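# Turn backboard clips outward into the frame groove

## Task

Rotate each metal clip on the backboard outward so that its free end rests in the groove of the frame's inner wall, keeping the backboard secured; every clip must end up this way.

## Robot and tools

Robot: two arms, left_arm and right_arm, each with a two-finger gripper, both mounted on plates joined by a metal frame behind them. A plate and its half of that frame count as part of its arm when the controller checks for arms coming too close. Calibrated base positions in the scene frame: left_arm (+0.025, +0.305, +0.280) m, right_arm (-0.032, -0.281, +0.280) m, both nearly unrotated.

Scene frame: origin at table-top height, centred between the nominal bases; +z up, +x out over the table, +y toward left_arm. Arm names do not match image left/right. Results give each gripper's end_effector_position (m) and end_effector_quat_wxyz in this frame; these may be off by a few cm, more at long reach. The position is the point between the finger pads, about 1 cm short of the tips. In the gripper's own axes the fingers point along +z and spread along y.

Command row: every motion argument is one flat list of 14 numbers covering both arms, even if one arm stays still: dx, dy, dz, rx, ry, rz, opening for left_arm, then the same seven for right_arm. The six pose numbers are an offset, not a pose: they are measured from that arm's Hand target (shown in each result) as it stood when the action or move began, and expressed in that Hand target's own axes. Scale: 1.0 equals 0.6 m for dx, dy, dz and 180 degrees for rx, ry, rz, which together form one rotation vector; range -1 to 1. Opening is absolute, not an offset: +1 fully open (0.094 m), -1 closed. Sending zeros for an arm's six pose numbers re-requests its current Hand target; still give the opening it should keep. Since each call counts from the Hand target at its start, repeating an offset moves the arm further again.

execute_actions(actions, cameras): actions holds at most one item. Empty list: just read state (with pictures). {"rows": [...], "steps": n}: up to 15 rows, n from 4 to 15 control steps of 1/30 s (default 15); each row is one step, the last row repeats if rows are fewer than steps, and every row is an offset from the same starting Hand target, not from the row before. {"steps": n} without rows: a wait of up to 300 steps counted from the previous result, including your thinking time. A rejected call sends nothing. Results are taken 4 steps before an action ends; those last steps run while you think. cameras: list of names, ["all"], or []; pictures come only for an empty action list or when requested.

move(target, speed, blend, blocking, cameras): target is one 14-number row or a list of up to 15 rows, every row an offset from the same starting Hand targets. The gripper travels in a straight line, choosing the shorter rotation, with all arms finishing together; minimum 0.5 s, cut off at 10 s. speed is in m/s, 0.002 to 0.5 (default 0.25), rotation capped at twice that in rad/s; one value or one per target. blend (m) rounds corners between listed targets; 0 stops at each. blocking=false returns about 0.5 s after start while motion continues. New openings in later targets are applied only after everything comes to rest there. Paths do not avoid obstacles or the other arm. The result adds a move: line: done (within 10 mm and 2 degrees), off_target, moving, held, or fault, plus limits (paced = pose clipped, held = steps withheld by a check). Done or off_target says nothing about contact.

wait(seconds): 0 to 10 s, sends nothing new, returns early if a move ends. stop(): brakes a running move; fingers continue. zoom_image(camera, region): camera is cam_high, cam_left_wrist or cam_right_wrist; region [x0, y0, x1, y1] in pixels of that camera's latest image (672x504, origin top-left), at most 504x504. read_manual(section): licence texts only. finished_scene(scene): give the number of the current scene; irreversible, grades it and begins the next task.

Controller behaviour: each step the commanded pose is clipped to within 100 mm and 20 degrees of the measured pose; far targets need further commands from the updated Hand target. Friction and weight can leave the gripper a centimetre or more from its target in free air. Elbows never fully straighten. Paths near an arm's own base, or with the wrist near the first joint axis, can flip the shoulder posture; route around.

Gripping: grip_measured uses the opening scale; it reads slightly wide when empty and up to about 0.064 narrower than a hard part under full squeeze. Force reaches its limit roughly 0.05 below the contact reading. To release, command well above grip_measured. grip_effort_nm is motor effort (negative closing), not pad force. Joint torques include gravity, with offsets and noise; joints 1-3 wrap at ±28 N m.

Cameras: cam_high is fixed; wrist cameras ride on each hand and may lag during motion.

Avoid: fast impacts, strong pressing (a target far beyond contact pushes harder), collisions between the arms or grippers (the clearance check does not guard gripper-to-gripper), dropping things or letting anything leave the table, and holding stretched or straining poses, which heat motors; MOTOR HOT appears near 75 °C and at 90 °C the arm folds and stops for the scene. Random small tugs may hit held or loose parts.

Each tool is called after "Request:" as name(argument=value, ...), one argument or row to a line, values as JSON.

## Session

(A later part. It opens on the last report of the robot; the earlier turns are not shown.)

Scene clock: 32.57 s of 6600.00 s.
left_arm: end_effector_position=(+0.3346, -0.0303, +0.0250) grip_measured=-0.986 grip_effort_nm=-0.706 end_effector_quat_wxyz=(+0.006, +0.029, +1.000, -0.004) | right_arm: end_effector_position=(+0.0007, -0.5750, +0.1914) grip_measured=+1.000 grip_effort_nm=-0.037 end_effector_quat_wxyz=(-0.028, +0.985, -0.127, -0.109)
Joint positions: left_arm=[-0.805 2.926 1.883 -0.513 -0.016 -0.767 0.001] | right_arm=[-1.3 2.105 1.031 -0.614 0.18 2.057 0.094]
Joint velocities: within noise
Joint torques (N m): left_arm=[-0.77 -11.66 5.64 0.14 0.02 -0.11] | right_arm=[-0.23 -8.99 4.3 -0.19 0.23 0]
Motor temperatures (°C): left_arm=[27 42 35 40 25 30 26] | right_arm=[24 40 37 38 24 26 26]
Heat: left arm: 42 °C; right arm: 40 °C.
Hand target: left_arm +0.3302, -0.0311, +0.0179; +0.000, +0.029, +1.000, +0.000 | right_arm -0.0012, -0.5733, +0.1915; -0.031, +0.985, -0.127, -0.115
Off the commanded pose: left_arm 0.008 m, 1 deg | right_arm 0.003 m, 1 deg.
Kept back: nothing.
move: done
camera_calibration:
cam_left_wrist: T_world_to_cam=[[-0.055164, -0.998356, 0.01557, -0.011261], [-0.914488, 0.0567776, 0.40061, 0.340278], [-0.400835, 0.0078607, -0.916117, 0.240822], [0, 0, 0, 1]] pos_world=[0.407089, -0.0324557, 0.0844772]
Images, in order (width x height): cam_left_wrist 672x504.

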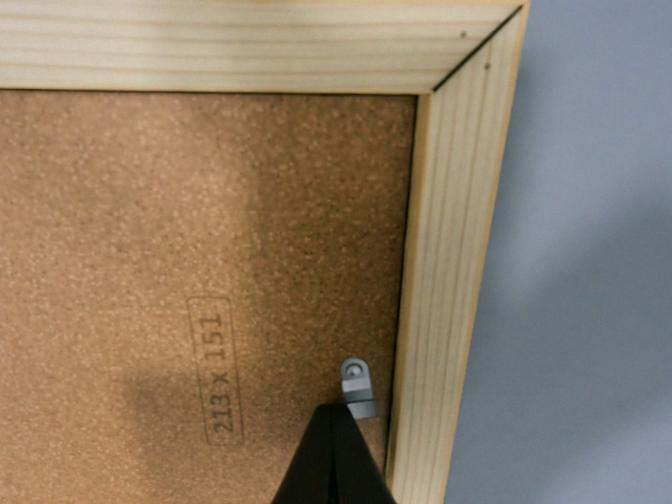

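Request:
move(
  target=[
    [0,-0.007,0.0015,0,0,0,-1, 0,0,0,0,0,0,1],
  ],
  speed=0.04,
  cameras=["cam_left_wrist"],
)

Request:
zoom_image(
  camera="cam_left_wrist",
  region=[270, 330, 430, 450],
)

Scene clock: 33.80 s of 6600.00 s.
left_arm: end_effector_position=(+0.3345, -0.0306, +0.0250) grip_measured=-0.986 grip_effort_nm=-0.706 end_effector_quat_wxyz=(+0.003, +0.026, +1.000, +0.001) | right_arm: end_effector_position=(+0.0007, -0.5750, +0.1914) grip_measured=+1.000 grip_effort_nm=-0.037 end_effector_quat_wxyz=(-0.028, +0.985, -0.127, -0.109)
Joint positions: left_arm=[-0.806 2.936 1.906 -0.539 -0.019 -0.774 0.001] | right_arm=[-1.3 2.105 1.031 -0.614 0.18 2.057 0.094]
Joint velocities: within noise
Joint torques (N m): left_arm=[-1.2 -11.52 5.74 0.21 0.04 -0.11] | right_arm=[-0.05 -9.17 4.23 -0.17 0.2 0]
Motor temperatures (°C): left_arm=[27 42 35 40 25 30 26] | right_arm=[24 40 37 38 24 26 26]
Heat: left arm: 42 °C; right arm: 40 °C.
Hand target: left_arm +0.3298, -0.0352, +0.0170; +0.000, +0.029, +1.000, +0.000 | right_arm -0.0012, -0.5733, +0.1915; -0.031, +0.985, -0.127, -0.115
Off the commanded pose: left_arm 0.010 m, 0 deg | right_arm 0.003 m, 1 deg.
Kept back: nothing.
move: done
camera_calibration:
cam_left_wrist: T_world_to_cam=[[-0.0499053, -0.998737, 0.00574919, -0.0130891], [-0.912197, 0.0479235, 0.406939, 0.338985], [-0.4067, 0.015064, -0.913437, 0.242907], [0, 0, 0, 1]] pos_world=[0.407359, -0.0329771, 0.0840094]
Images, in order (width x height): cam_left_wrist 672x504.

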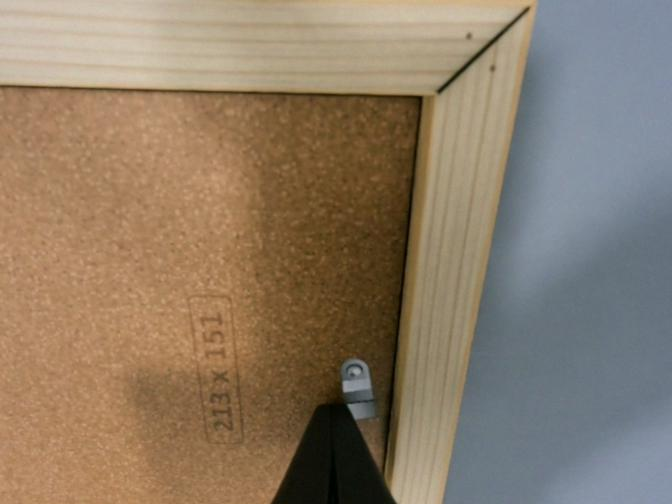

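Scaled by 3.150 from the camera's 672x504 image, which has a finer 960x720 frame.

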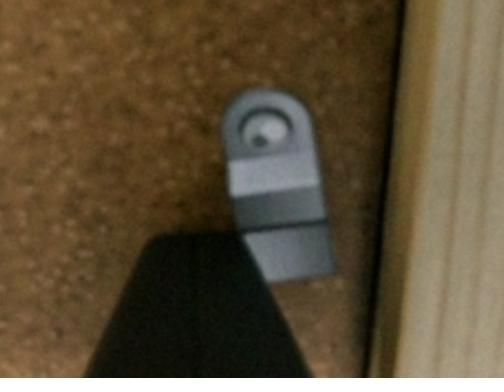

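Request:
move(
  target=[
    [0,-0.008,0,0,0,0,-1, 0,0,0,0,0,0,1],
  ],
  speed=0.04,
  cameras=["cam_left_wrist"],
)

Request:
zoom_image(
  camera="cam_left_wrist",
  region=[270, 330, 430, 450],
)

Scene clock: 34.73 s of 6600.00 s.
left_arm: end_effector_position=(+0.3342, -0.0341, +0.0251) grip_measured=-0.986 grip_effort_nm=-0.706 end_effector_quat_wxyz=(+0.003, +0.026, +1.000, +0.003) | right_arm: end_effector_position=(+0.0007, -0.5750, +0.1914) grip_measured=+1.000 grip_effort_nm=-0.042 end_effector_quat_wxyz=(-0.028, +0.985, -0.127, -0.109)
Joint positions: left_arm=[-0.813 2.947 1.933 -0.558 -0.022 -0.781 0.001] | right_arm=[-1.3 2.105 1.031 -0.614 0.18 2.057 0.094]
Joint velocities: within noise
Joint torques (N m): left_arm=[-1.25 -11.62 5.85 0.25 0.08 -0.1] | right_arm=[-0.16 -9.03 4.41 -0.17 0.17 -0.02]
Motor temperatures (°C): left_arm=[27 42 35 40 25 30 26] | right_arm=[24 40 37 38 24 26 26]
Heat: left arm: 42 °C; right arm: 40 °C.
Hand target: left_arm +0.3295, -0.0400, +0.0170; +0.000, +0.029, +1.000, +0.000 | right_arm -0.0012, -0.5733, +0.1915; -0.031, +0.985, -0.127, -0.115
Off the commanded pose: left_arm 0.011 m, 1 deg | right_arm 0.003 m, 1 deg.
Kept back: nothing.
move: off_target (left_arm)
camera_calibration:
cam_left_wrist: T_world_to_cam=[[-0.0491909, -0.998789, 0.000999249, -0.0167617], [-0.912138, 0.0453309, 0.407368, 0.338745], [-0.40692, 0.0191273, -0.913264, 0.243132], [0, 0, 0, 1]] pos_world=[0.407093, -0.0367474, 0.0840667]
Images, in order (width x height): cam_left_wrist 672x504.

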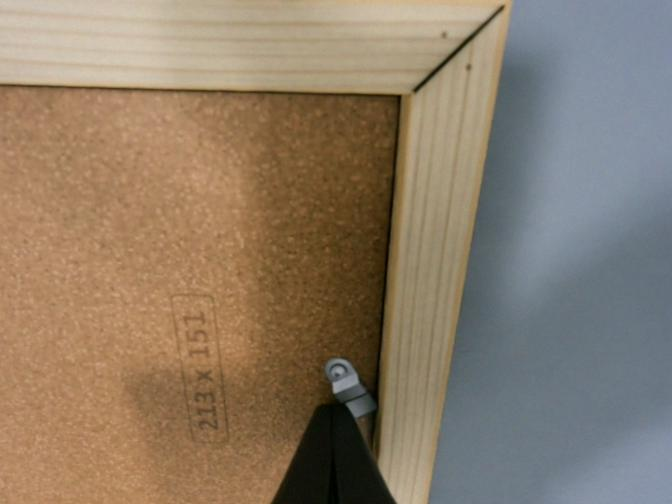

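Scaled by 3.150 from the camera's 672x504 image, which has a finer 960x720 frame.

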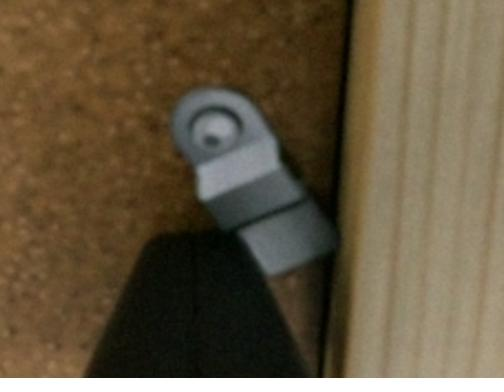

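Request:
move(
  target=[
    [0,-0.005,0,0,0,0,-1, 0,0,0,0,0,0,1],
    [-0.012,-0.006,0,0,0,0,-1, 0,0,0,0,0,0,1],
  ],
  speed=0.04,
  cameras=["cam_left_wrist"],
)

Request:
zoom_image(
  camera="cam_left_wrist",
  region=[270, 330, 430, 450],
)

Scene clock: 35.67 s of 6600.00 s.
left_arm: end_effector_position=(+0.3360, -0.0390, +0.0253) grip_measured=-0.986 grip_effort_nm=-0.701 end_effector_quat_wxyz=(-0.002, +0.027, +1.000, +0.007) | right_arm: end_effector_position=(+0.0007, -0.5750, +0.1914) grip_measured=+1.000 grip_effort_nm=-0.042 end_effector_quat_wxyz=(-0.028, +0.985, -0.127, -0.109)
Joint positions: left_arm=[-0.817 2.972 1.995 -0.607 -0.021 -0.784 0.001] | right_arm=[-1.3 2.105 1.031 -0.614 0.18 2.057 0.094]
Joint velocities: within noise
Joint torques (N m): left_arm=[-0.53 -11.66 6.08 0.33 0.07 -0.03] | right_arm=[-0.01 -8.95 4.22 -0.23 0.17 0.01]
Motor temperatures (°C): left_arm=[27 42 35 40 25 30 26] | right_arm=[24 40 37 38 24 26 26]
Heat: left arm: 42 °C; right arm: 40 °C.
Hand target: left_arm +0.3365, -0.0441, +0.0170; +0.000, +0.029, +1.000, +0.000 | right_arm -0.0012, -0.5733, +0.1915; -0.031, +0.985, -0.127, -0.115
Off the commanded pose: left_arm 0.010 m, 1 deg | right_arm 0.003 m, 1 deg.
Kept back: nothing.
move: done
camera_calibration:
cam_left_wrist: T_world_to_cam=[[-0.0501174, -0.998725, -0.00597858, -0.0211165], [-0.908725, 0.0431158, 0.415163, 0.33912], [-0.414377, 0.0262398, -0.909727, 0.246854], [0, 0, 0, 1]] pos_world=[0.409399, -0.0421884, 0.083654]
Images, in order (width x height): cam_left_wrist 672x504.

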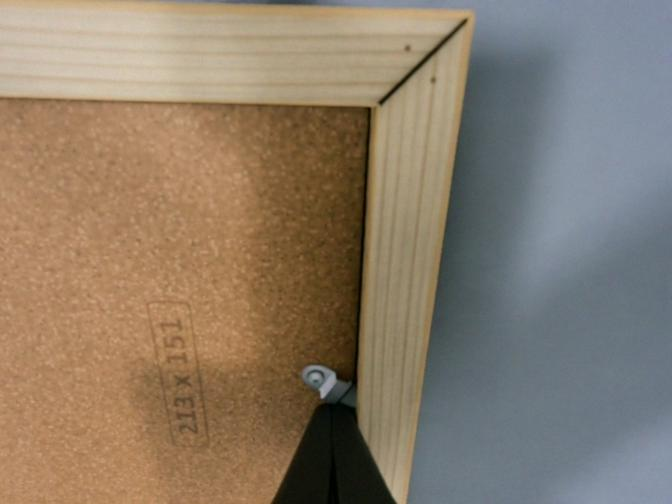

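Scaled by 3.150 from the camera's 672x504 image, which has a finer 960x720 frame.

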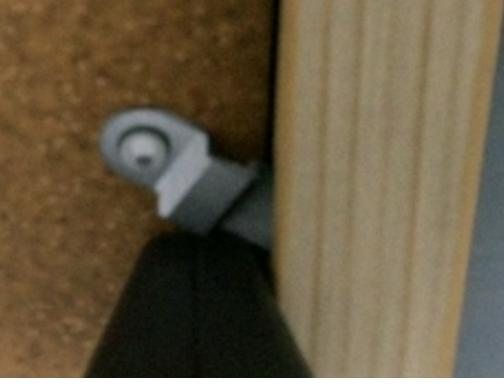

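Request:
move(
  target=[
    [-0.010,0.003,0,0,0,0,-1, 0,0,0,0,0,0,1],
  ],
  speed=0.04,
  cameras=["cam_left_wrist"],
)

Request:
zoom_image(
  camera="cam_left_wrist",
  region=[270, 330, 430, 450],
)

Scene clock: 36.60 s of 6600.00 s.
left_arm: end_effector_position=(+0.3368, -0.0389, +0.0255) grip_measured=-0.986 grip_effort_nm=-0.706 end_effector_quat_wxyz=(-0.006, +0.028, +1.000, +0.009) | right_arm: end_effector_position=(+0.0007, -0.5750, +0.1914) grip_measured=+1.000 grip_effort_nm=-0.042 end_effector_quat_wxyz=(-0.028, +0.985, -0.127, -0.109)
Joint positions: left_arm=[-0.815 2.982 2.02 -0.631 -0.018 -0.779 0.001] | right_arm=[-1.3 2.105 1.031 -0.614 0.18 2.057 0.094]
Joint velocities: within noise
Joint torques (N m): left_arm=[0.23 -11.69 6.17 0.4 0.05 0.01] | right_arm=[-0.03 -9.07 4.26 -0.15 0.21 -0.02]
Motor temperatures (°C): left_arm=[27 42 35 40 25 30 26] | right_arm=[24 40 37 37 24 26 26]
Heat: left arm: 42 °C; right arm: 40 °C.
Hand target: left_arm +0.3427, -0.0427, +0.0171; +0.000, +0.029, +1.000, +0.000 | right_arm -0.0012, -0.5733, +0.1915; -0.031, +0.985, -0.127, -0.115
Off the commanded pose: left_arm 0.011 m, 1 deg | right_arm 0.003 m, 1 deg.
Kept back: nothing.
move: off_target (left_arm)
camera_calibration:
cam_left_wrist: T_world_to_cam=[[-0.0533353, -0.998512, -0.0113426, -0.0196993], [-0.905044, 0.0435367, 0.423084, 0.338297], [-0.421961, 0.0328309, -0.906019, 0.250033], [0, 0, 0, 1]] pos_world=[0.410627, -0.0426072, 0.0831831]
Images, in order (width x height): cam_left_wrist 672x504.

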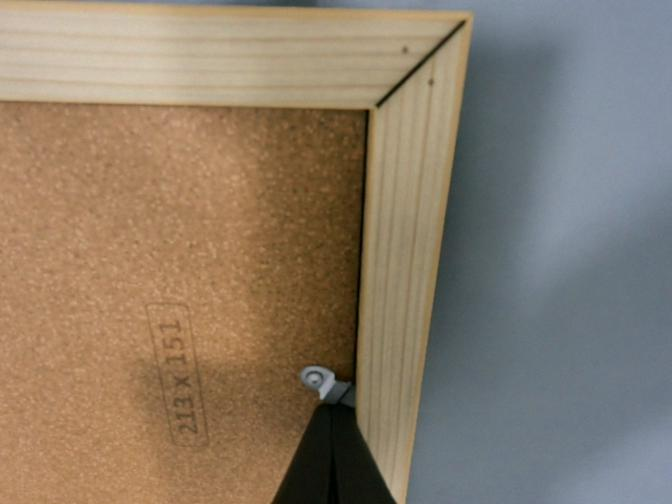

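Scaled by 3.150 from the camera's 672x504 image, which has a finer 960x720 frame.

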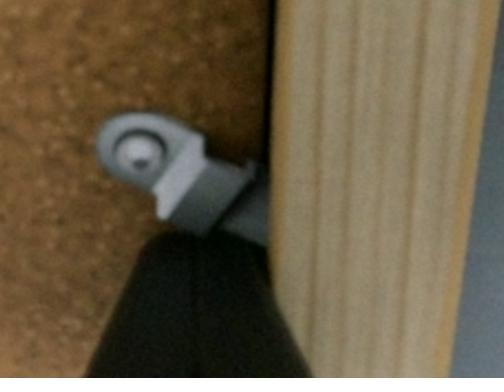

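Request:
move(
  target=[
    [-0.012,0.004,0,0,0,0,-1, 0,0,0,0,0,0,1],
  ],
  speed=0.04,
  cameras=["cam_left_wrist"],
)

Request:
zoom_image(
  camera="cam_left_wrist",
  region=[270, 330, 430, 450],
)

Scene clock: 37.53 s of 6600.00 s.
left_arm: end_effector_position=(+0.3388, -0.0375, +0.0255) grip_measured=-0.986 grip_effort_nm=-0.706 end_effector_quat_wxyz=(-0.014, +0.030, +0.999, +0.009) | right_arm: end_effector_position=(+0.0007, -0.5750, +0.1914) grip_measured=+1.000 grip_effort_nm=-0.027 end_effector_quat_wxyz=(-0.028, +0.985, -0.127, -0.109)
Joint positions: left_arm=[-0.805 2.994 2.048 -0.659 -0.006 -0.765 0.001] | right_arm=[-1.3 2.105 1.031 -0.614 0.18 2.057 0.094]
Joint velocities: within noise
Joint torques (N m): left_arm=[0.57 -11.62 6.3 0.46 -0.1 0.02] | right_arm=[-0.14 -8.87 4.31 -0.18 0.16 -0.02]
Motor temperatures (°C): left_arm=[27 42 35 40 25 30 26] | right_arm=[24 40 37 37 24 26 26]
Heat: left arm: 42 °C; right arm: 40 °C.
Hand target: left_arm +0.3501, -0.0408, +0.0172; +0.001, +0.029, +1.000, +0.000 | right_arm -0.0012, -0.5733, +0.1915; -0.031, +0.985, -0.127, -0.115
Off the commanded pose: left_arm 0.014 m, 2 deg | right_arm 0.003 m, 1 deg.
Kept back: nothing.
move: off_target (left_arm)
camera_calibration:
cam_left_wrist: T_world_to_cam=[[-0.0575286, -0.998289, -0.0104223, -0.0167785], [-0.897495, 0.0471421, 0.438499, 0.337205], [-0.437257, 0.0345802, -0.898671, 0.255951], [0, 0, 0, 1]] pos_world=[0.413591, -0.0414972, 0.0819765]
Images, in order (width x height): cam_left_wrist 672x504.

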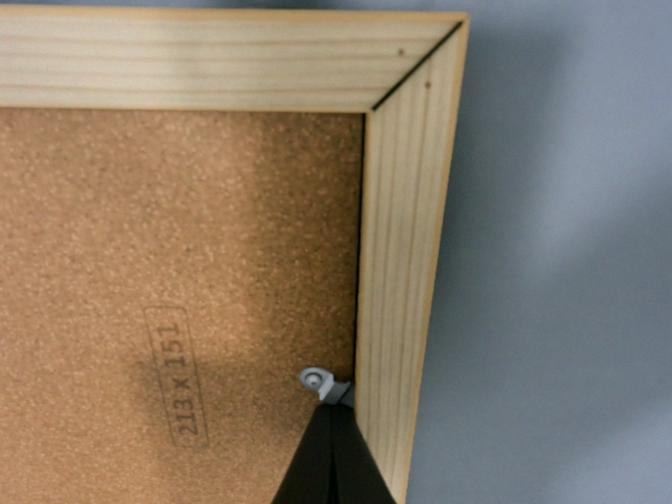

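Scaled by 3.150 from the camera's 672x504 image, which has a finer 960x720 frame.

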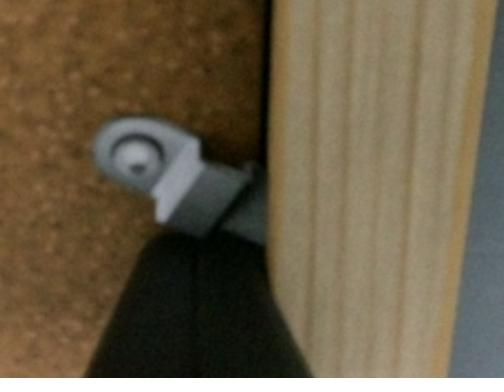

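Request:
move(
  target=[
    [-0.010,0.002,0,0,0,0,-1, 0,0,0,0,0,0,1],
  ],
  speed=0.03,
  cameras=["cam_left_wrist"],
)

Request:
zoom_image(
  camera="cam_left_wrist",
  region=[270, 330, 430, 450],
)

Scene clock: 39.47 s of 6600.00 s.
left_arm: end_effector_position=(+0.3481, -0.0397, +0.0256) grip_measured=-0.986 grip_effort_nm=-0.706 end_effector_quat_wxyz=(-0.010, +0.029, +1.000, +0.003) | right_arm: end_effector_position=(+0.0007, -0.5750, +0.1914) grip_measured=+1.000 grip_effort_nm=-0.042 end_effector_quat_wxyz=(-0.028, +0.985, -0.127, -0.109)
Joint positions: left_arm=[-0.793 3.009 2.085 -0.665 -0.004 -0.754 0.001] | right_arm=[-1.3 2.105 1.031 -0.614 0.18 2.057 0.094]
Joint velocities: within noise
Joint torques (N m): left_arm=[0.43 -11.92 6.26 0.39 -0.11 0.02] | right_arm=[-0.02 -9.01 4.42 -0.22 0.2 0]
Motor temperatures (°C): left_arm=[27 42 35 40 25 30 26] | right_arm=[24 40 37 37 24 26 26]
Heat: left arm: 42 °C; right arm: 40 °C.
Hand target: left_arm +0.3562, -0.0399, +0.0172; +0.000, +0.029, +1.000, +0.000 | right_arm -0.0012, -0.5733, +0.1915; -0.031, +0.985, -0.127, -0.115
Off the commanded pose: left_arm 0.012 m, 1 deg | right_arm 0.003 m, 1 deg.
Kept back: nothing.
move: off_target (left_arm)
camera_calibration:
cam_left_wrist: T_world_to_cam=[[-0.0553132, -0.998467, 0.0021774, -0.0195519], [-0.901405, 0.0508738, 0.429978, 0.347369], [-0.42943, 0.0218207, -0.902837, 0.257099], [0, 0, 0, 1]] pos_world=[0.422445, -0.0428041, 0.0828]
Images, in order (width x height): cam_left_wrist 672x504.

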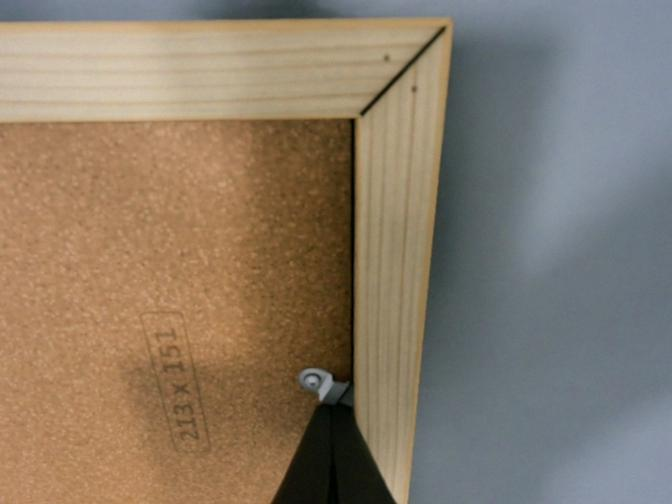

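Scaled by 3.150 from the camera's 672x504 image, which has a finer 960x720 frame.

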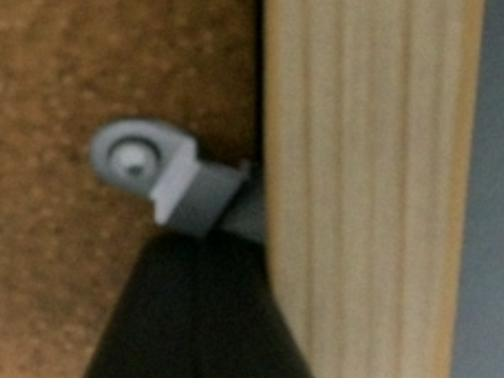

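Request:
move(
  target=[
    [0.02,0.005,0,0,0,0,-1, 0,0,0,0,0,0,1],
    [0.025,0.01,-0.05,0,0,0,-1, 0,0,0,0,0,0,1],
    [0.2065,0.0295,-0.05,0,0,0,-1, 0,0,0,0,0,0,1],
  ],
  speed=0.1,
  cameras=["cam_left_wrist", "cam_high"],
)

Scene clock: 42.87 s of 6600.00 s.
left_arm: end_effector_position=(+0.2271, -0.0080, +0.0374) grip_measured=-0.986 grip_effort_nm=-0.701 end_effector_quat_wxyz=(-0.012, +0.033, +0.999, +0.011) | right_arm: end_effector_position=(+0.0007, -0.5750, +0.1914) grip_measured=+1.000 grip_effort_nm=-0.042 end_effector_quat_wxyz=(-0.028, +0.985, -0.127, -0.109)
Joint positions: left_arm=[-0.972 2.719 1.404 -0.29 -0.005 -0.927 0.001] | right_arm=[-1.3 2.105 1.031 -0.614 0.18 2.057 0.094]
Joint velocities: within noise
Joint torques (N m): left_arm=[-0.21 -14.69 2.04 0.26 -0.09 -0.1] | right_arm=[-0.12 -9.05 4.36 -0.19 0.16 -0.01]
Motor temperatures (°C): left_arm=[27 43 34 39 25 30 26] | right_arm=[24 40 37 37 24 26 26]
Heat: left arm: 43 °C; right arm: 40 °C.
Hand target: left_arm +0.2334, -0.0151, +0.0470; +0.000, +0.029, +1.000, +0.000 | right_arm -0.0012, -0.5733, +0.1915; -0.031, +0.985, -0.127, -0.115
Off the commanded pose: left_arm 0.013 m, 2 deg | right_arm 0.003 m, 1 deg.
Kept back: nothing.
move: off_target (left_arm)
camera_calibration:
cam_left_wrist: T_world_to_cam=[[-0.0624914, -0.997955, -0.0134588, 0.0076011], [-0.898987, 0.0504267, 0.435062, 0.230909], [-0.433494, 0.039287, -0.9003, 0.21605], [0, 0, 0, 1]] pos_world=[0.301715, -0.0125464, 0.094152]
Images, in order (width x height): cam_high 672x504, cam_left_wrist 672x504.

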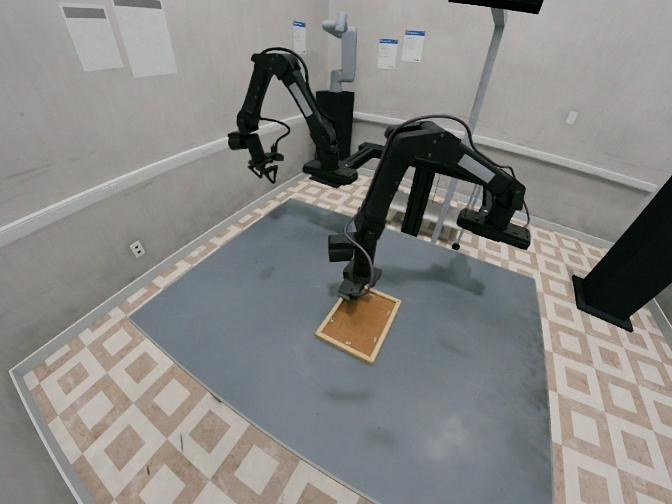

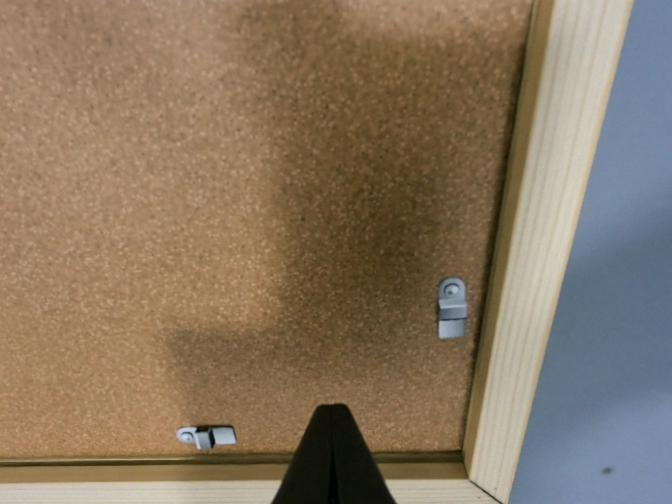

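Request:
move(
  target=[-0.0012,-0.0187,0.0283,0,0,0,-1, 0,0,0,0,0,0,1],
  speed=0.06,
  cameras=["cam_left_wrist"],
)

Request:
zoom_image(
  camera="cam_left_wrist",
  region=[290, 320, 450, 440],
)

Scene clock: 44.40 s of 6600.00 s.
left_arm: end_effector_position=(+0.2333, -0.0249, +0.0348) grip_measured=-0.986 grip_effort_nm=-0.706 end_effector_quat_wxyz=(-0.003, +0.030, +1.000, -0.003) | right_arm: end_effector_position=(+0.0007, -0.5750, +0.1914) grip_measured=+1.000 grip_effort_nm=-0.037 end_effector_quat_wxyz=(-0.028, +0.985, -0.127, -0.109)
Joint positions: left_arm=[-0.983 2.745 1.459 -0.287 -0.005 -0.943 0.001] | right_arm=[-1.3 2.105 1.031 -0.614 0.18 2.057 0.094]
Joint velocities: within noise
Joint torques (N m): left_arm=[-0.58 -10.48 4.1 0.23 -0.09 -0.09] | right_arm=[-0.06 -8.95 4.3 -0.22 0.19 0]
Motor temperatures (°C): left_arm=[27 43 34 39 25 30 26] | right_arm=[24 40 37 37 24 26 26]
Heat: left arm: 43 °C; right arm: 40 °C.
Hand target: left_arm +0.2335, -0.0261, +0.0300; +0.000, +0.029, +1.000, +0.000 | right_arm -0.0012, -0.5733, +0.1915; -0.031, +0.985, -0.127, -0.115
Off the commanded pose: left_arm 0.005 m, 0 deg | right_arm 0.003 m, 1 deg.
Kept back: nothing.
move: done
camera_calibration:
cam_left_wrist: T_world_to_cam=[[-0.0570951, -0.998282, 0.0131522, -0.0110666], [-0.907045, 0.0573722, 0.417107, 0.241107], [-0.417145, 0.0118851, -0.908762, 0.212873], [0, 0, 0, 1]] pos_world=[0.306862, -0.0274104, 0.0930292]
Images, in order (width x height): cam_left_wrist 672x504.

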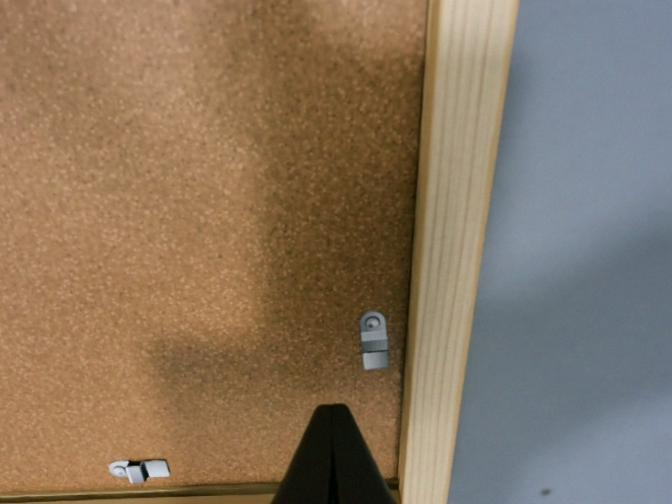

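Scaled by 3.150 from the camera's 672x504 image, which has a finer 960x720 frame.

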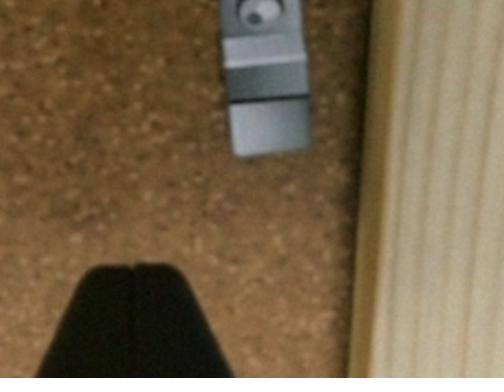

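Request:
move(
  target=[-0.005,0.001,0.0165,0,0,0,-1, 0,0,0,0,0,0,1],
  speed=0.05,
  cameras=["cam_left_wrist"],
)

Request:
zoom_image(
  camera="cam_left_wrist",
  region=[290, 320, 450, 440],
)

Scene clock: 45.33 s of 6600.00 s.
left_arm: end_effector_position=(+0.2322, -0.0234, +0.0250) grip_measured=-0.986 grip_effort_nm=-0.706 end_effector_quat_wxyz=(-0.006, +0.030, +1.000, +0.002) | right_arm: end_effector_position=(+0.0007, -0.5750, +0.1914) grip_measured=+1.000 grip_effort_nm=-0.042 end_effector_quat_wxyz=(-0.028, +0.985, -0.127, -0.109)
Joint positions: left_arm=[-0.983 2.779 1.482 -0.286 -0.005 -0.943 0.001] | right_arm=[-1.3 2.105 1.031 -0.614 0.18 2.057 0.094]
Joint velocities: within noise
Joint torques (N m): left_arm=[0.01 -10.55 4.19 0.28 -0.09 -0.04] | right_arm=[-0.12 -9.1 4.34 -0.17 0.22 0]
Motor temperatures (°C): left_arm=[27 43 34 39 25 30 26] | right_arm=[24 40 37 37 24 26 26]
Heat: left arm: 43 °C; right arm: 40 °C.
Hand target: left_arm +0.2366, -0.0258, +0.0202; +0.000, +0.029, +1.000, +0.000 | right_arm -0.0012, -0.5733, +0.1915; -0.031, +0.985, -0.127, -0.115
Off the commanded pose: left_arm 0.007 m, 1 deg | right_arm 0.003 m, 1 deg.
Kept back: nothing.
move: done
camera_calibration:
cam_left_wrist: T_world_to_cam=[[-0.0571909, -0.998354, 0.00418312, -0.0092569], [-0.904537, 0.053589, 0.423014, 0.243294], [-0.422542, 0.0204088, -0.906113, 0.204839], [0, 0, 0, 1]] pos_world=[0.306092, -0.0264601, 0.0827295]
Images, in order (width x height): cam_left_wrist 672x504.

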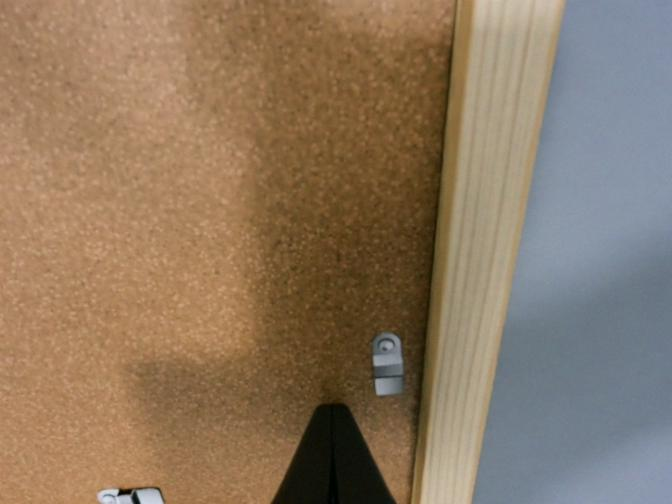

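Scaled by 3.150 from the camera's 672x504 image, which has a finer 960x720 frame.

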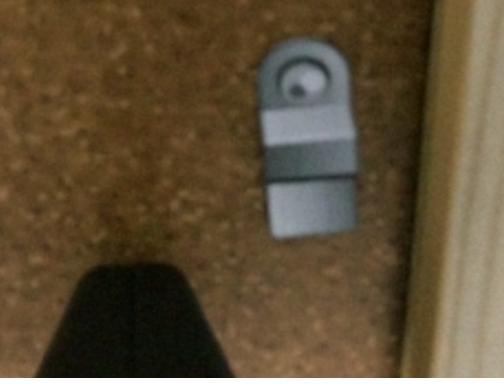

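Request:
move(
  target=[
    [-0.013,0.004,0,0,0,0,-1, 0,0,0,0,0,0,1],
    [-0.008,-0.018,0,0,0,0,-1, 0,0,0,0,0,0,1],
  ],
  speed=0.04,
  cameras=["cam_left_wrist"],
)

Request:
zoom_image(
  camera="cam_left_wrist",
  region=[290, 320, 450, 440],
)

Scene clock: 46.40 s of 6600.00 s.
left_arm: end_effector_position=(+0.2430, -0.0311, +0.0257) grip_measured=-0.986 grip_effort_nm=-0.701 end_effector_quat_wxyz=(+0.000, +0.027, +1.000, +0.003) | right_arm: end_effector_position=(+0.0007, -0.5750, +0.1914) grip_measured=+1.000 grip_effort_nm=-0.037 end_effector_quat_wxyz=(-0.028, +0.985, -0.127, -0.109)
Joint positions: left_arm=[-0.975 2.799 1.545 -0.325 -0.017 -0.941 0.001] | right_arm=[-1.3 2.105 1.031 -0.614 0.18 2.057 0.094]
Joint velocities: within noise
Joint torques (N m): left_arm=[-1.09 -10.5 4.74 0.28 0.04 -0.1] | right_arm=[-0.08 -9.1 4.42 -0.2 0.18 -0.04]
Motor temperatures (°C): left_arm=[27 43 34 39 25 30 26] | right_arm=[24 40 37 37 24 26 26]
Heat: left arm: 43 °C; right arm: 40 °C.
Hand target: left_arm +0.2406, -0.0369, +0.0201; +0.000, +0.029, +1.000, +0.000 | right_arm -0.0012, -0.5733, +0.1915; -0.031, +0.985, -0.127, -0.115
Off the commanded pose: left_arm 0.008 m, 0 deg | right_arm 0.003 m, 1 deg.
Kept back: nothing.
move: done
camera_calibration:
cam_left_wrist: T_world_to_cam=[[-0.0515272, -0.998671, 0.00144147, -0.0176661], [-0.909931, 0.0475433, 0.412025, 0.254578], [-0.411546, 0.0199189, -0.911171, 0.207645], [0, 0, 0, 1]] pos_world=[0.316194, -0.0338821, 0.0843332]
Images, in order (width x height): cam_left_wrist 672x504.

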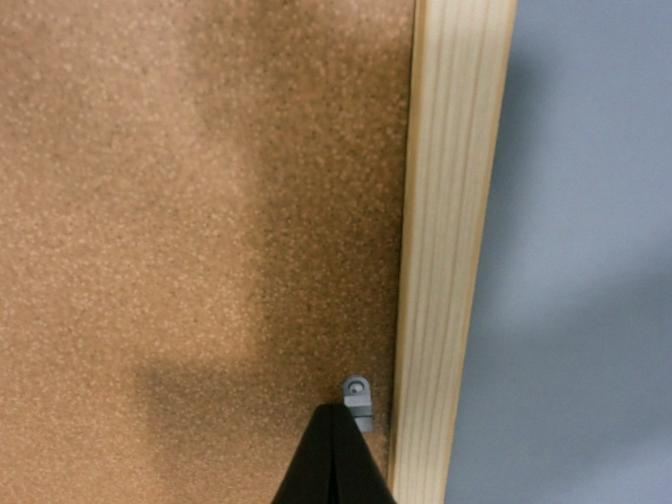

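Scaled by 3.150 from the camera's 672x504 image, which has a finer 960x720 frame.

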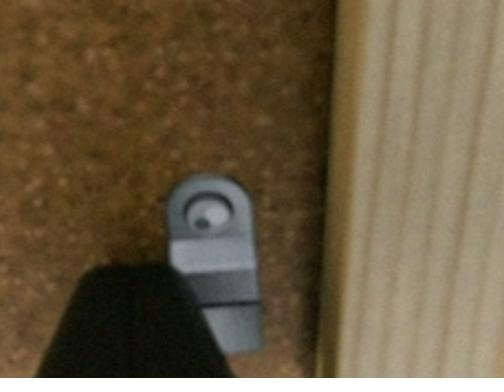

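Request:
move(
  target=[
    [0.006,0.008,0,0,0,0,-1, 0,0,0,0,0,0,1],
    [0.014,0.006,0,0,0,0,-1, 0,0,0,0,0,0,1],
  ],
  speed=0.04,
  cameras=["cam_left_wrist"],
)

Request:
zoom_image(
  camera="cam_left_wrist",
  region=[290, 320, 450, 440],
)

Scene clock: 47.33 s of 6600.00 s.
left_arm: end_effector_position=(+0.2424, -0.0307, +0.0251) grip_measured=-0.986 grip_effort_nm=-0.706 end_effector_quat_wxyz=(+0.007, +0.025, +1.000, +0.006) | right_arm: end_effector_position=(+0.0007, -0.5750, +0.1914) grip_measured=+1.000 grip_effort_nm=-0.032 end_effector_quat_wxyz=(-0.028, +0.985, -0.127, -0.109)
Joint positions: left_arm=[-0.983 2.799 1.54 -0.318 -0.032 -0.952 0.001] | right_arm=[-1.3 2.105 1.031 -0.614 0.18 2.057 0.094]
Joint velocities: within noise
Joint torques (N m): left_arm=[-1.37 -11.84 1.88 0.44 0.19 -0.1] | right_arm=[-0.14 -9.1 4.38 -0.2 0.2 -0.02]
Motor temperatures (°C): left_arm=[27 43 34 39 25 30 26] | right_arm=[24 41 37 37 24 26 26]
Heat: left arm: 43 °C; right arm: 41 °C.
Hand target: left_arm +0.2325, -0.0328, +0.0201; +0.000, +0.029, +1.000, +0.000 | right_arm -0.0012, -0.5733, +0.1915; -0.031, +0.985, -0.127, -0.115
Off the commanded pose: left_arm 0.011 m, 1 deg | right_arm 0.003 m, 1 deg.
Kept back: nothing.
move: off_target (left_arm)
camera_calibration:
cam_left_wrist: T_world_to_cam=[[-0.0477232, -0.998842, -0.00605106, -0.0180801], [-0.915717, 0.0413302, 0.399693, 0.255753], [-0.39898, 0.0246157, -0.916629, 0.204075], [0, 0, 0, 1]] pos_world=[0.314757, -0.033653, 0.0847284]
Images, in order (width x height): cam_left_wrist 672x504.

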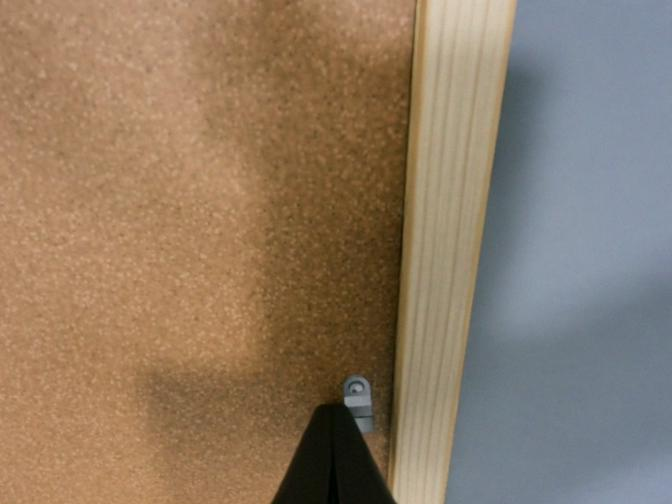

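Scaled by 3.150 from the camera's 672x504 image, which has a finer 960x720 frame.

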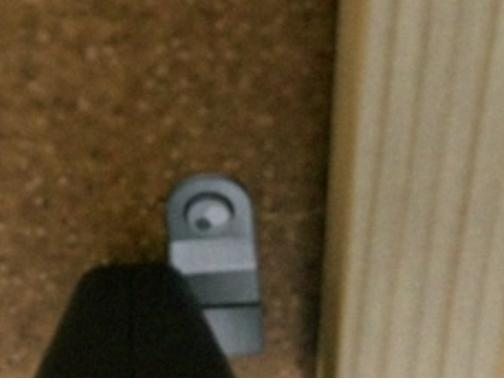

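Request:
move(
  target=[
    [0,0.005,-0.025,0,0,0,-1, 0,0,0,0,0,0,1],
    [0.0098,0.0267,-0.0232,0,0,0,-1, 0,0,0,0,0,0,1],
    [-0.0028,0.009,-0.0015,0,0,0,-1, 0,0,0,0,0,0,1],
  ],
  speed=0.06,
  cameras=["cam_left_wrist"],
)

Request:
zoom_image(
  camera="cam_left_wrist",
  region=[290, 320, 450, 440],
)

Scene clock: 49.00 s of 6600.00 s.
left_arm: end_effector_position=(+0.2351, -0.0289, +0.0266) grip_measured=-0.986 grip_effort_nm=-0.701 end_effector_quat_wxyz=(+0.004, +0.028, +1.000, -0.003) | right_arm: end_effector_position=(+0.0007, -0.5750, +0.1914) grip_measured=+1.000 grip_effort_nm=-0.037 end_effector_quat_wxyz=(-0.028, +0.985, -0.127, -0.109)
Joint positions: left_arm=[-0.989 2.777 1.489 -0.277 -0.016 -0.954 0.001] | right_arm=[-1.3 2.105 1.031 -0.614 0.18 2.057 0.094]
Joint velocities: within noise
Joint torques (N m): left_arm=[-0.03 -10.56 3.88 0.21 0.02 0] | right_arm=[-0.05 -9.05 4.3 -0.16 0.18 0.01]
Motor temperatures (°C): left_arm=[27 43 34 39 25 30 26] | right_arm=[24 41 37 37 24 26 26]
Heat: left arm: 43 °C; right arm: 41 °C.
Hand target: left_arm +0.2345, -0.0275, +0.0210; +0.000, +0.029, +1.000, +0.000 | right_arm -0.0012, -0.5733, +0.1915; -0.031, +0.985, -0.127, -0.115
Off the commanded pose: left_arm 0.006 m, 1 deg | right_arm 0.003 m, 1 deg.
Kept back: nothing.
move: done
camera_calibration:
cam_left_wrist: T_world_to_cam=[[-0.0525408, -0.998538, 0.0126962, -0.0159629], [-0.912743, 0.0531767, 0.405059, 0.247932], [-0.405142, 0.00969376, -0.914202, 0.203385], [0, 0, 0, 1]] pos_world=[0.307859, -0.0310954, 0.0857111]
Images, in order (width x height): cam_left_wrist 672x504.

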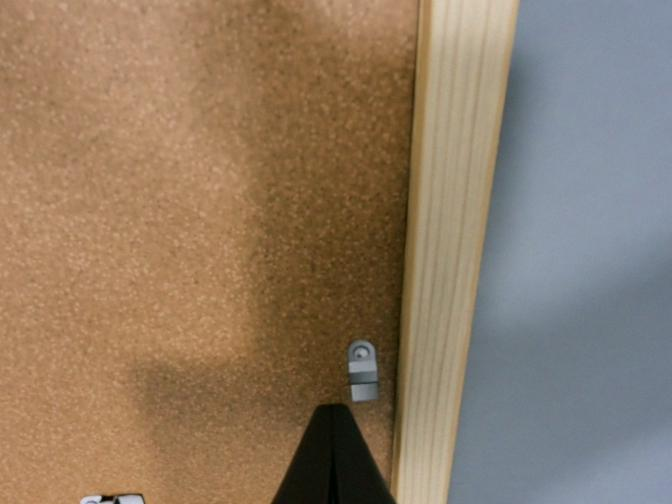

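Scaled by 3.150 from the camera's 672x504 image, which has a finer 960x720 frame.

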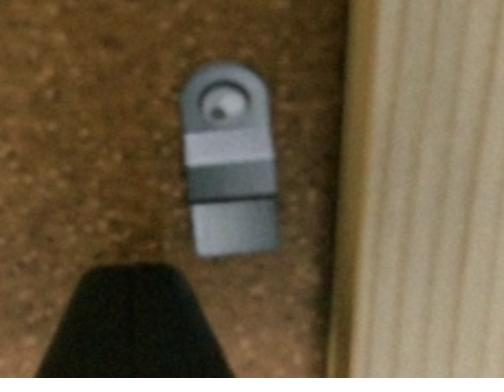

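Request:
move(
  target=[
    [-0.002,-0.014,0.002,0,0,0,-1, 0,0,0,0,0,0,1],
  ],
  speed=0.04,
  cameras=["cam_left_wrist"],
)

Request:
zoom_image(
  camera="cam_left_wrist",
  region=[290, 320, 450, 440],
)

Scene clock: 49.93 s of 6600.00 s.
left_arm: end_effector_position=(+0.2389, -0.0366, +0.0255) grip_measured=-0.986 grip_effort_nm=-0.701 end_effector_quat_wxyz=(+0.006, +0.028, +1.000, -0.007) | right_arm: end_effector_position=(+0.0007, -0.5750, +0.1914) grip_measured=+1.000 grip_effort_nm=-0.037 end_effector_quat_wxyz=(-0.028, +0.985, -0.127, -0.109)
Joint positions: left_arm=[-0.991 2.794 1.528 -0.291 -0.015 -0.954 0.001] | right_arm=[-1.3 2.105 1.031 -0.614 0.18 2.057 0.094]
Joint velocities: within noise
Joint torques (N m): left_arm=[-0.69 -10.61 4.36 0.09 0.01 -0.09] | right_arm=[0.02 -9.02 4.4 -0.2 0.18 0.01]
Motor temperatures (°C): left_arm=[27 43 34 39 25 30 26] | right_arm=[24 41 37 37 24 26 26]
Heat: left arm: 43 °C; right arm: 41 °C.
Hand target: left_arm +0.2352, -0.0359, +0.0199; +0.000, +0.029, +1.000, +0.000 | right_arm -0.0012, -0.5733, +0.1915; -0.031, +0.985, -0.127, -0.115
Off the commanded pose: left_arm 0.007 m, 1 deg | right_arm 0.003 m, 1 deg.
Kept back: nothing.
move: done
camera_calibration:
cam_left_wrist: T_world_to_cam=[[-0.0540252, -0.998335, 0.0202269, -0.0232668], [-0.914079, 0.0575988, 0.401425, 0.252872], [-0.401922, 0.00319812, -0.915668, 0.20308], [0, 0, 0, 1]] pos_world=[0.31151, -0.0384426, 0.0849153]
Images, in order (width x height): cam_left_wrist 672x504.

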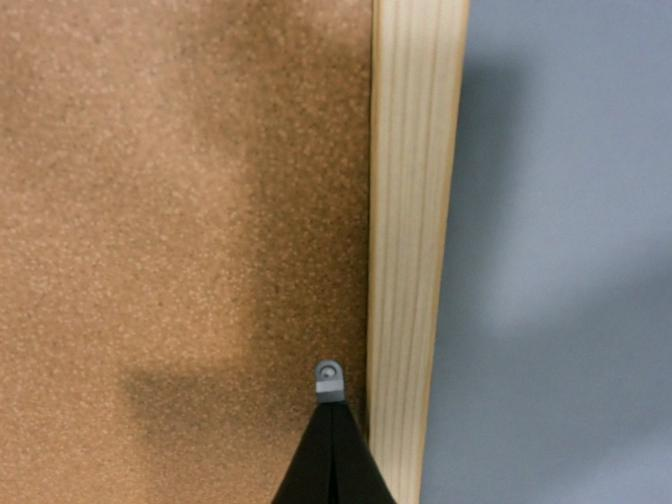

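Scaled by 3.150 from the camera's 672x504 image, which has a finer 960x720 frame.

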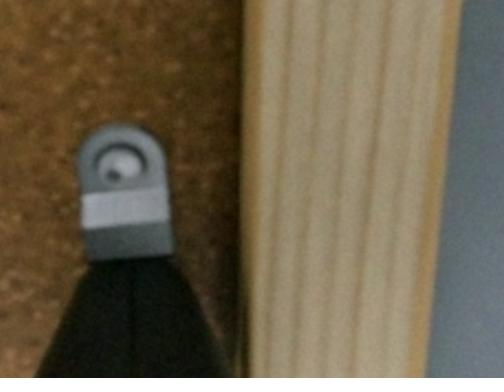

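Request:
move(
  target=[
    [0,0.0,-0.02,0,0,0,-1, 0,0,0,0,0,0,1],
    [0.010,0.03,-0.02,0,0,0,-1, 0,0,0,0,0,0,1],
    [0,0.014,0.0045,0,0,0,-1, 0,0,0,0,0,0,1],
  ],
  speed=0.06,
  cameras=["cam_left_wrist"],
)

Request:
zoom_image(
  camera="cam_left_wrist",
  region=[290, 320, 450, 440],
)

Scene clock: 51.37 s of 6600.00 s.
left_arm: end_effector_position=(+0.2344, -0.0296, +0.0235) grip_measured=-0.986 grip_effort_nm=-0.706 end_effector_quat_wxyz=(+0.003, +0.029, +1.000, -0.002) | right_arm: end_effector_position=(+0.0007, -0.5750, +0.1914) grip_measured=+1.000 grip_effort_nm=-0.032 end_effector_quat_wxyz=(-0.028, +0.985, -0.127, -0.109)
Joint positions: left_arm=[-0.991 2.789 1.498 -0.277 -0.015 -0.953 0.001] | right_arm=[-1.3 2.105 1.031 -0.614 0.18 2.057 0.094]
Joint velocities: within noise
Joint torques (N m): left_arm=[0.31 -10.47 3.92 0.24 0.01 0.01] | right_arm=[-0.12 -9.17 4.23 -0.21 0.2 -0.02]
Motor temperatures (°C): left_arm=[27 43 34 39 25 30 26] | right_arm=[24 41 37 37 24 26 26]
Heat: left arm: 43 °C; right arm: 41 °C.
Hand target: left_arm +0.2357, -0.0276, +0.0172; +0.000, +0.029, +1.000, +0.000 | right_arm -0.0012, -0.5733, +0.1915; -0.031, +0.985, -0.127, -0.115
Off the commanded pose: left_arm 0.007 m, 0 deg | right_arm 0.003 m, 1 deg.
Kept back: nothing.
move: done
camera_calibration:
cam_left_wrist: T_world_to_cam=[[-0.0548352, -0.998423, 0.0120265, -0.0161127], [-0.911688, 0.0549763, 0.407188, 0.248371], [-0.407207, 0.0113639, -0.913265, 0.200893], [0, 0, 0, 1]] pos_world=[0.307358, -0.0320248, 0.0825286]
Images, in order (width x height): cam_left_wrist 672x504.

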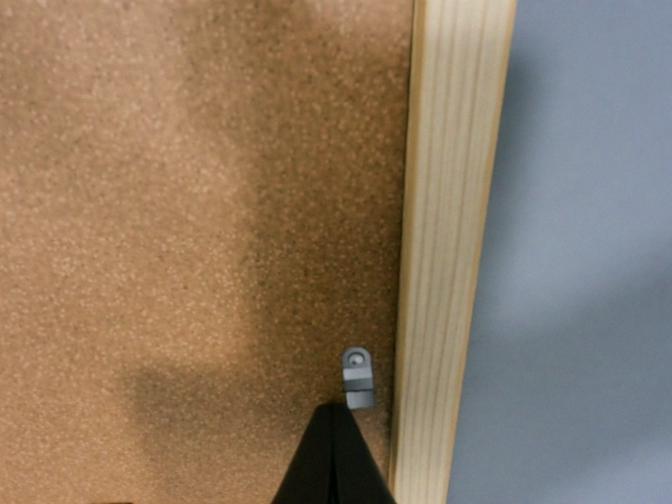

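Scaled by 3.150 from the camera's 672x504 image, which has a finer 960x720 frame.

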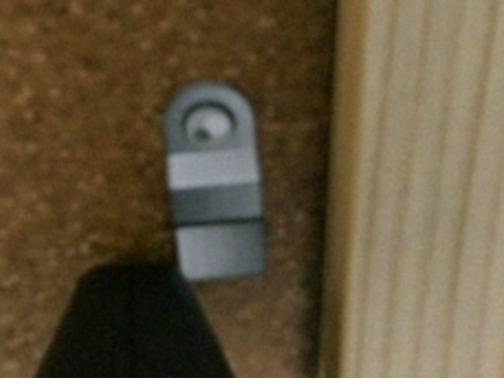

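Request:
move(
  target=[
    [-0.007,0.003,-0.002,0,0,0,-1, 0,0,0,0,0,0,1],
    [-0.006,-0.008,-0.001,0,0,0,-1, 0,0,0,0,0,0,1],
  ],
  speed=0.04,
  cameras=["cam_left_wrist"],
)

Request:
zoom_image(
  camera="cam_left_wrist",
  region=[290, 320, 450, 440],
)

Scene clock: 52.30 s of 6600.00 s.
left_arm: end_effector_position=(+0.2386, -0.0305, +0.0237) grip_measured=-0.986 grip_effort_nm=-0.701 end_effector_quat_wxyz=(+0.000, +0.028, +1.000, +0.000) | right_arm: end_effector_position=(+0.0007, -0.5750, +0.1914) grip_measured=+1.000 grip_effort_nm=-0.037 end_effector_quat_wxyz=(-0.028, +0.985, -0.127, -0.109)
Joint positions: left_arm=[-0.982 2.797 1.524 -0.301 -0.013 -0.946 0.001] | right_arm=[-1.3 2.105 1.031 -0.614 0.18 2.057 0.094]
Joint velocities: within noise
Joint torques (N m): left_arm=[-0.39 -10.44 4.63 0.24 -0.02 -0.05] | right_arm=[0.12 -9.01 4.26 -0.21 0.2 0]
Motor temperatures (°C): left_arm=[27 43 34 39 25 30 26] | right_arm=[24 41 37 37 24 26 26]
Heat: left arm: 43 °C; right arm: 41 °C.
Hand target: left_arm +0.2390, -0.0326, +0.0177; +0.000, +0.029, +1.000, +0.000 | right_arm -0.0012, -0.5733, +0.1915; -0.031, +0.985, -0.127, -0.115
Off the commanded pose: left_arm 0.006 m, 0 deg | right_arm 0.003 m, 1 deg.
Kept back: nothing.
move: done
camera_calibration:
cam_left_wrist: T_world_to_cam=[[-0.0525907, -0.998584, 0.00797438, -0.01717], [-0.909563, 0.0511956, 0.412401, 0.251414], [-0.412226, 0.0144353, -0.910967, 0.203939], [0, 0, 0, 1]] pos_world=[0.311843, -0.032961, 0.0822356]
Images, in order (width x height): cam_left_wrist 672x504.

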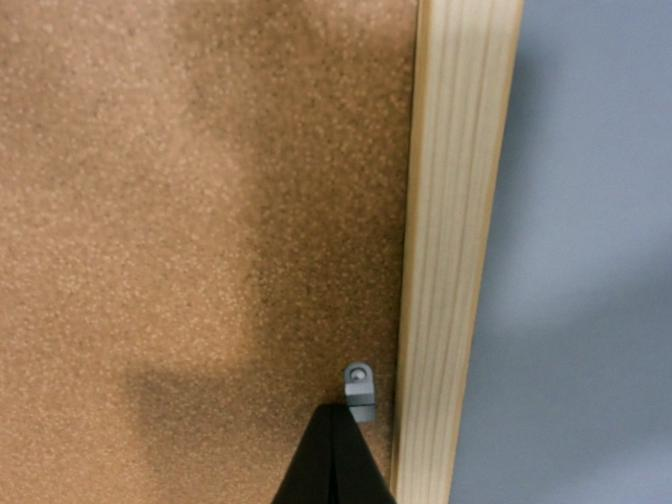

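Scaled by 3.150 from the camera's 672x504 image, which has a finer 960x720 frame.

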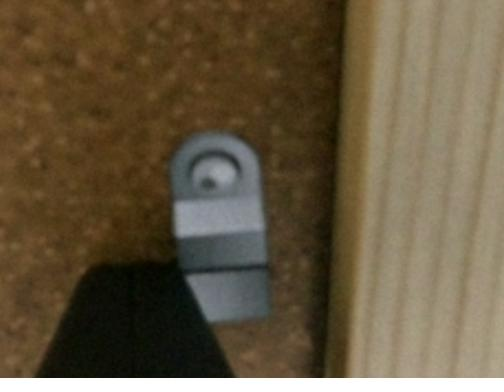

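Positioned alongside the clip; pushing outward now.

Request:
move(
  target=[
    [0,-0.018,-0.001,0,0,0,-1, 0,0,0,0,0,0,1],
  ],
  speed=0.04,
  cameras=["cam_left_wrist"],
)

Request:
zoom_image(
  camera="cam_left_wrist",
  region=[290, 320, 450, 440],
)

Scene clock: 53.30 s of 6600.00 s.
left_arm: end_effector_position=(+0.2390, -0.0368, +0.0239) grip_measured=-0.986 grip_effort_nm=-0.701 end_effector_quat_wxyz=(-0.003, +0.028, +1.000, +0.005) | right_arm: end_effector_position=(+0.0007, -0.5750, +0.1914) grip_measured=+1.000 grip_effort_nm=-0.037 end_effector_quat_wxyz=(-0.028, +0.985, -0.127, -0.109)
Joint positions: left_arm=[-0.99 2.814 1.574 -0.346 -0.014 -0.954 0.001] | right_arm=[-1.3 2.105 1.031 -0.614 0.18 2.057 0.094]
Joint velocities: within noise
Joint torques (N m): left_arm=[-0.95 -10.66 4.85 0.29 -0.01 -0.11] | right_arm=[-0.14 -9.17 4.33 -0.19 0.17 0]
Motor temperatures (°C): left_arm=[27 43 34 39 25 30 26] | right_arm=[24 41 36 37 24 26 26]
Heat: left arm: 43 °C; right arm: 41 °C.
Hand target: left_arm +0.2384, -0.0434, +0.0184; +0.000, +0.029, +1.000, +0.000 | right_arm -0.0012, -0.5733, +0.1915; -0.031, +0.985, -0.127, -0.115
Off the commanded pose: left_arm 0.009 m, 1 deg | right_arm 0.003 m, 1 deg.
Kept back: nothing.
move: done
camera_calibration:
cam_left_wrist: T_world_to_cam=[[-0.0531232, -0.998585, -0.00250045, -0.0231293], [-0.907496, 0.0472322, 0.417398, 0.251222], [-0.416689, 0.0244426, -0.908721, 0.205815], [0, 0, 0, 1]] pos_world=[0.312515, -0.039993, 0.0821106]
Images, in order (width x height): cam_left_wrist 672x504.

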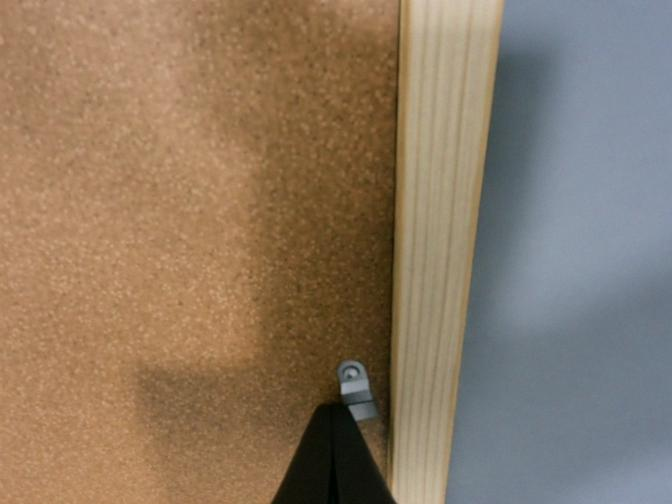

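Scaled by 3.150 from the camera's 672x504 image, which has a finer 960x720 frame.

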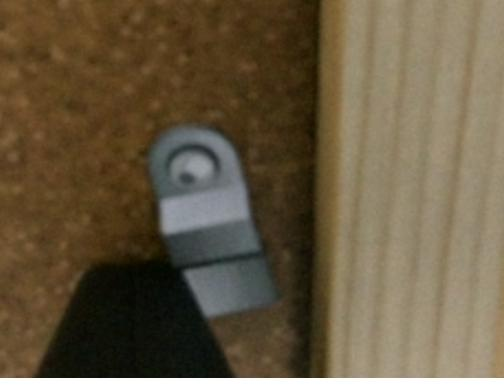

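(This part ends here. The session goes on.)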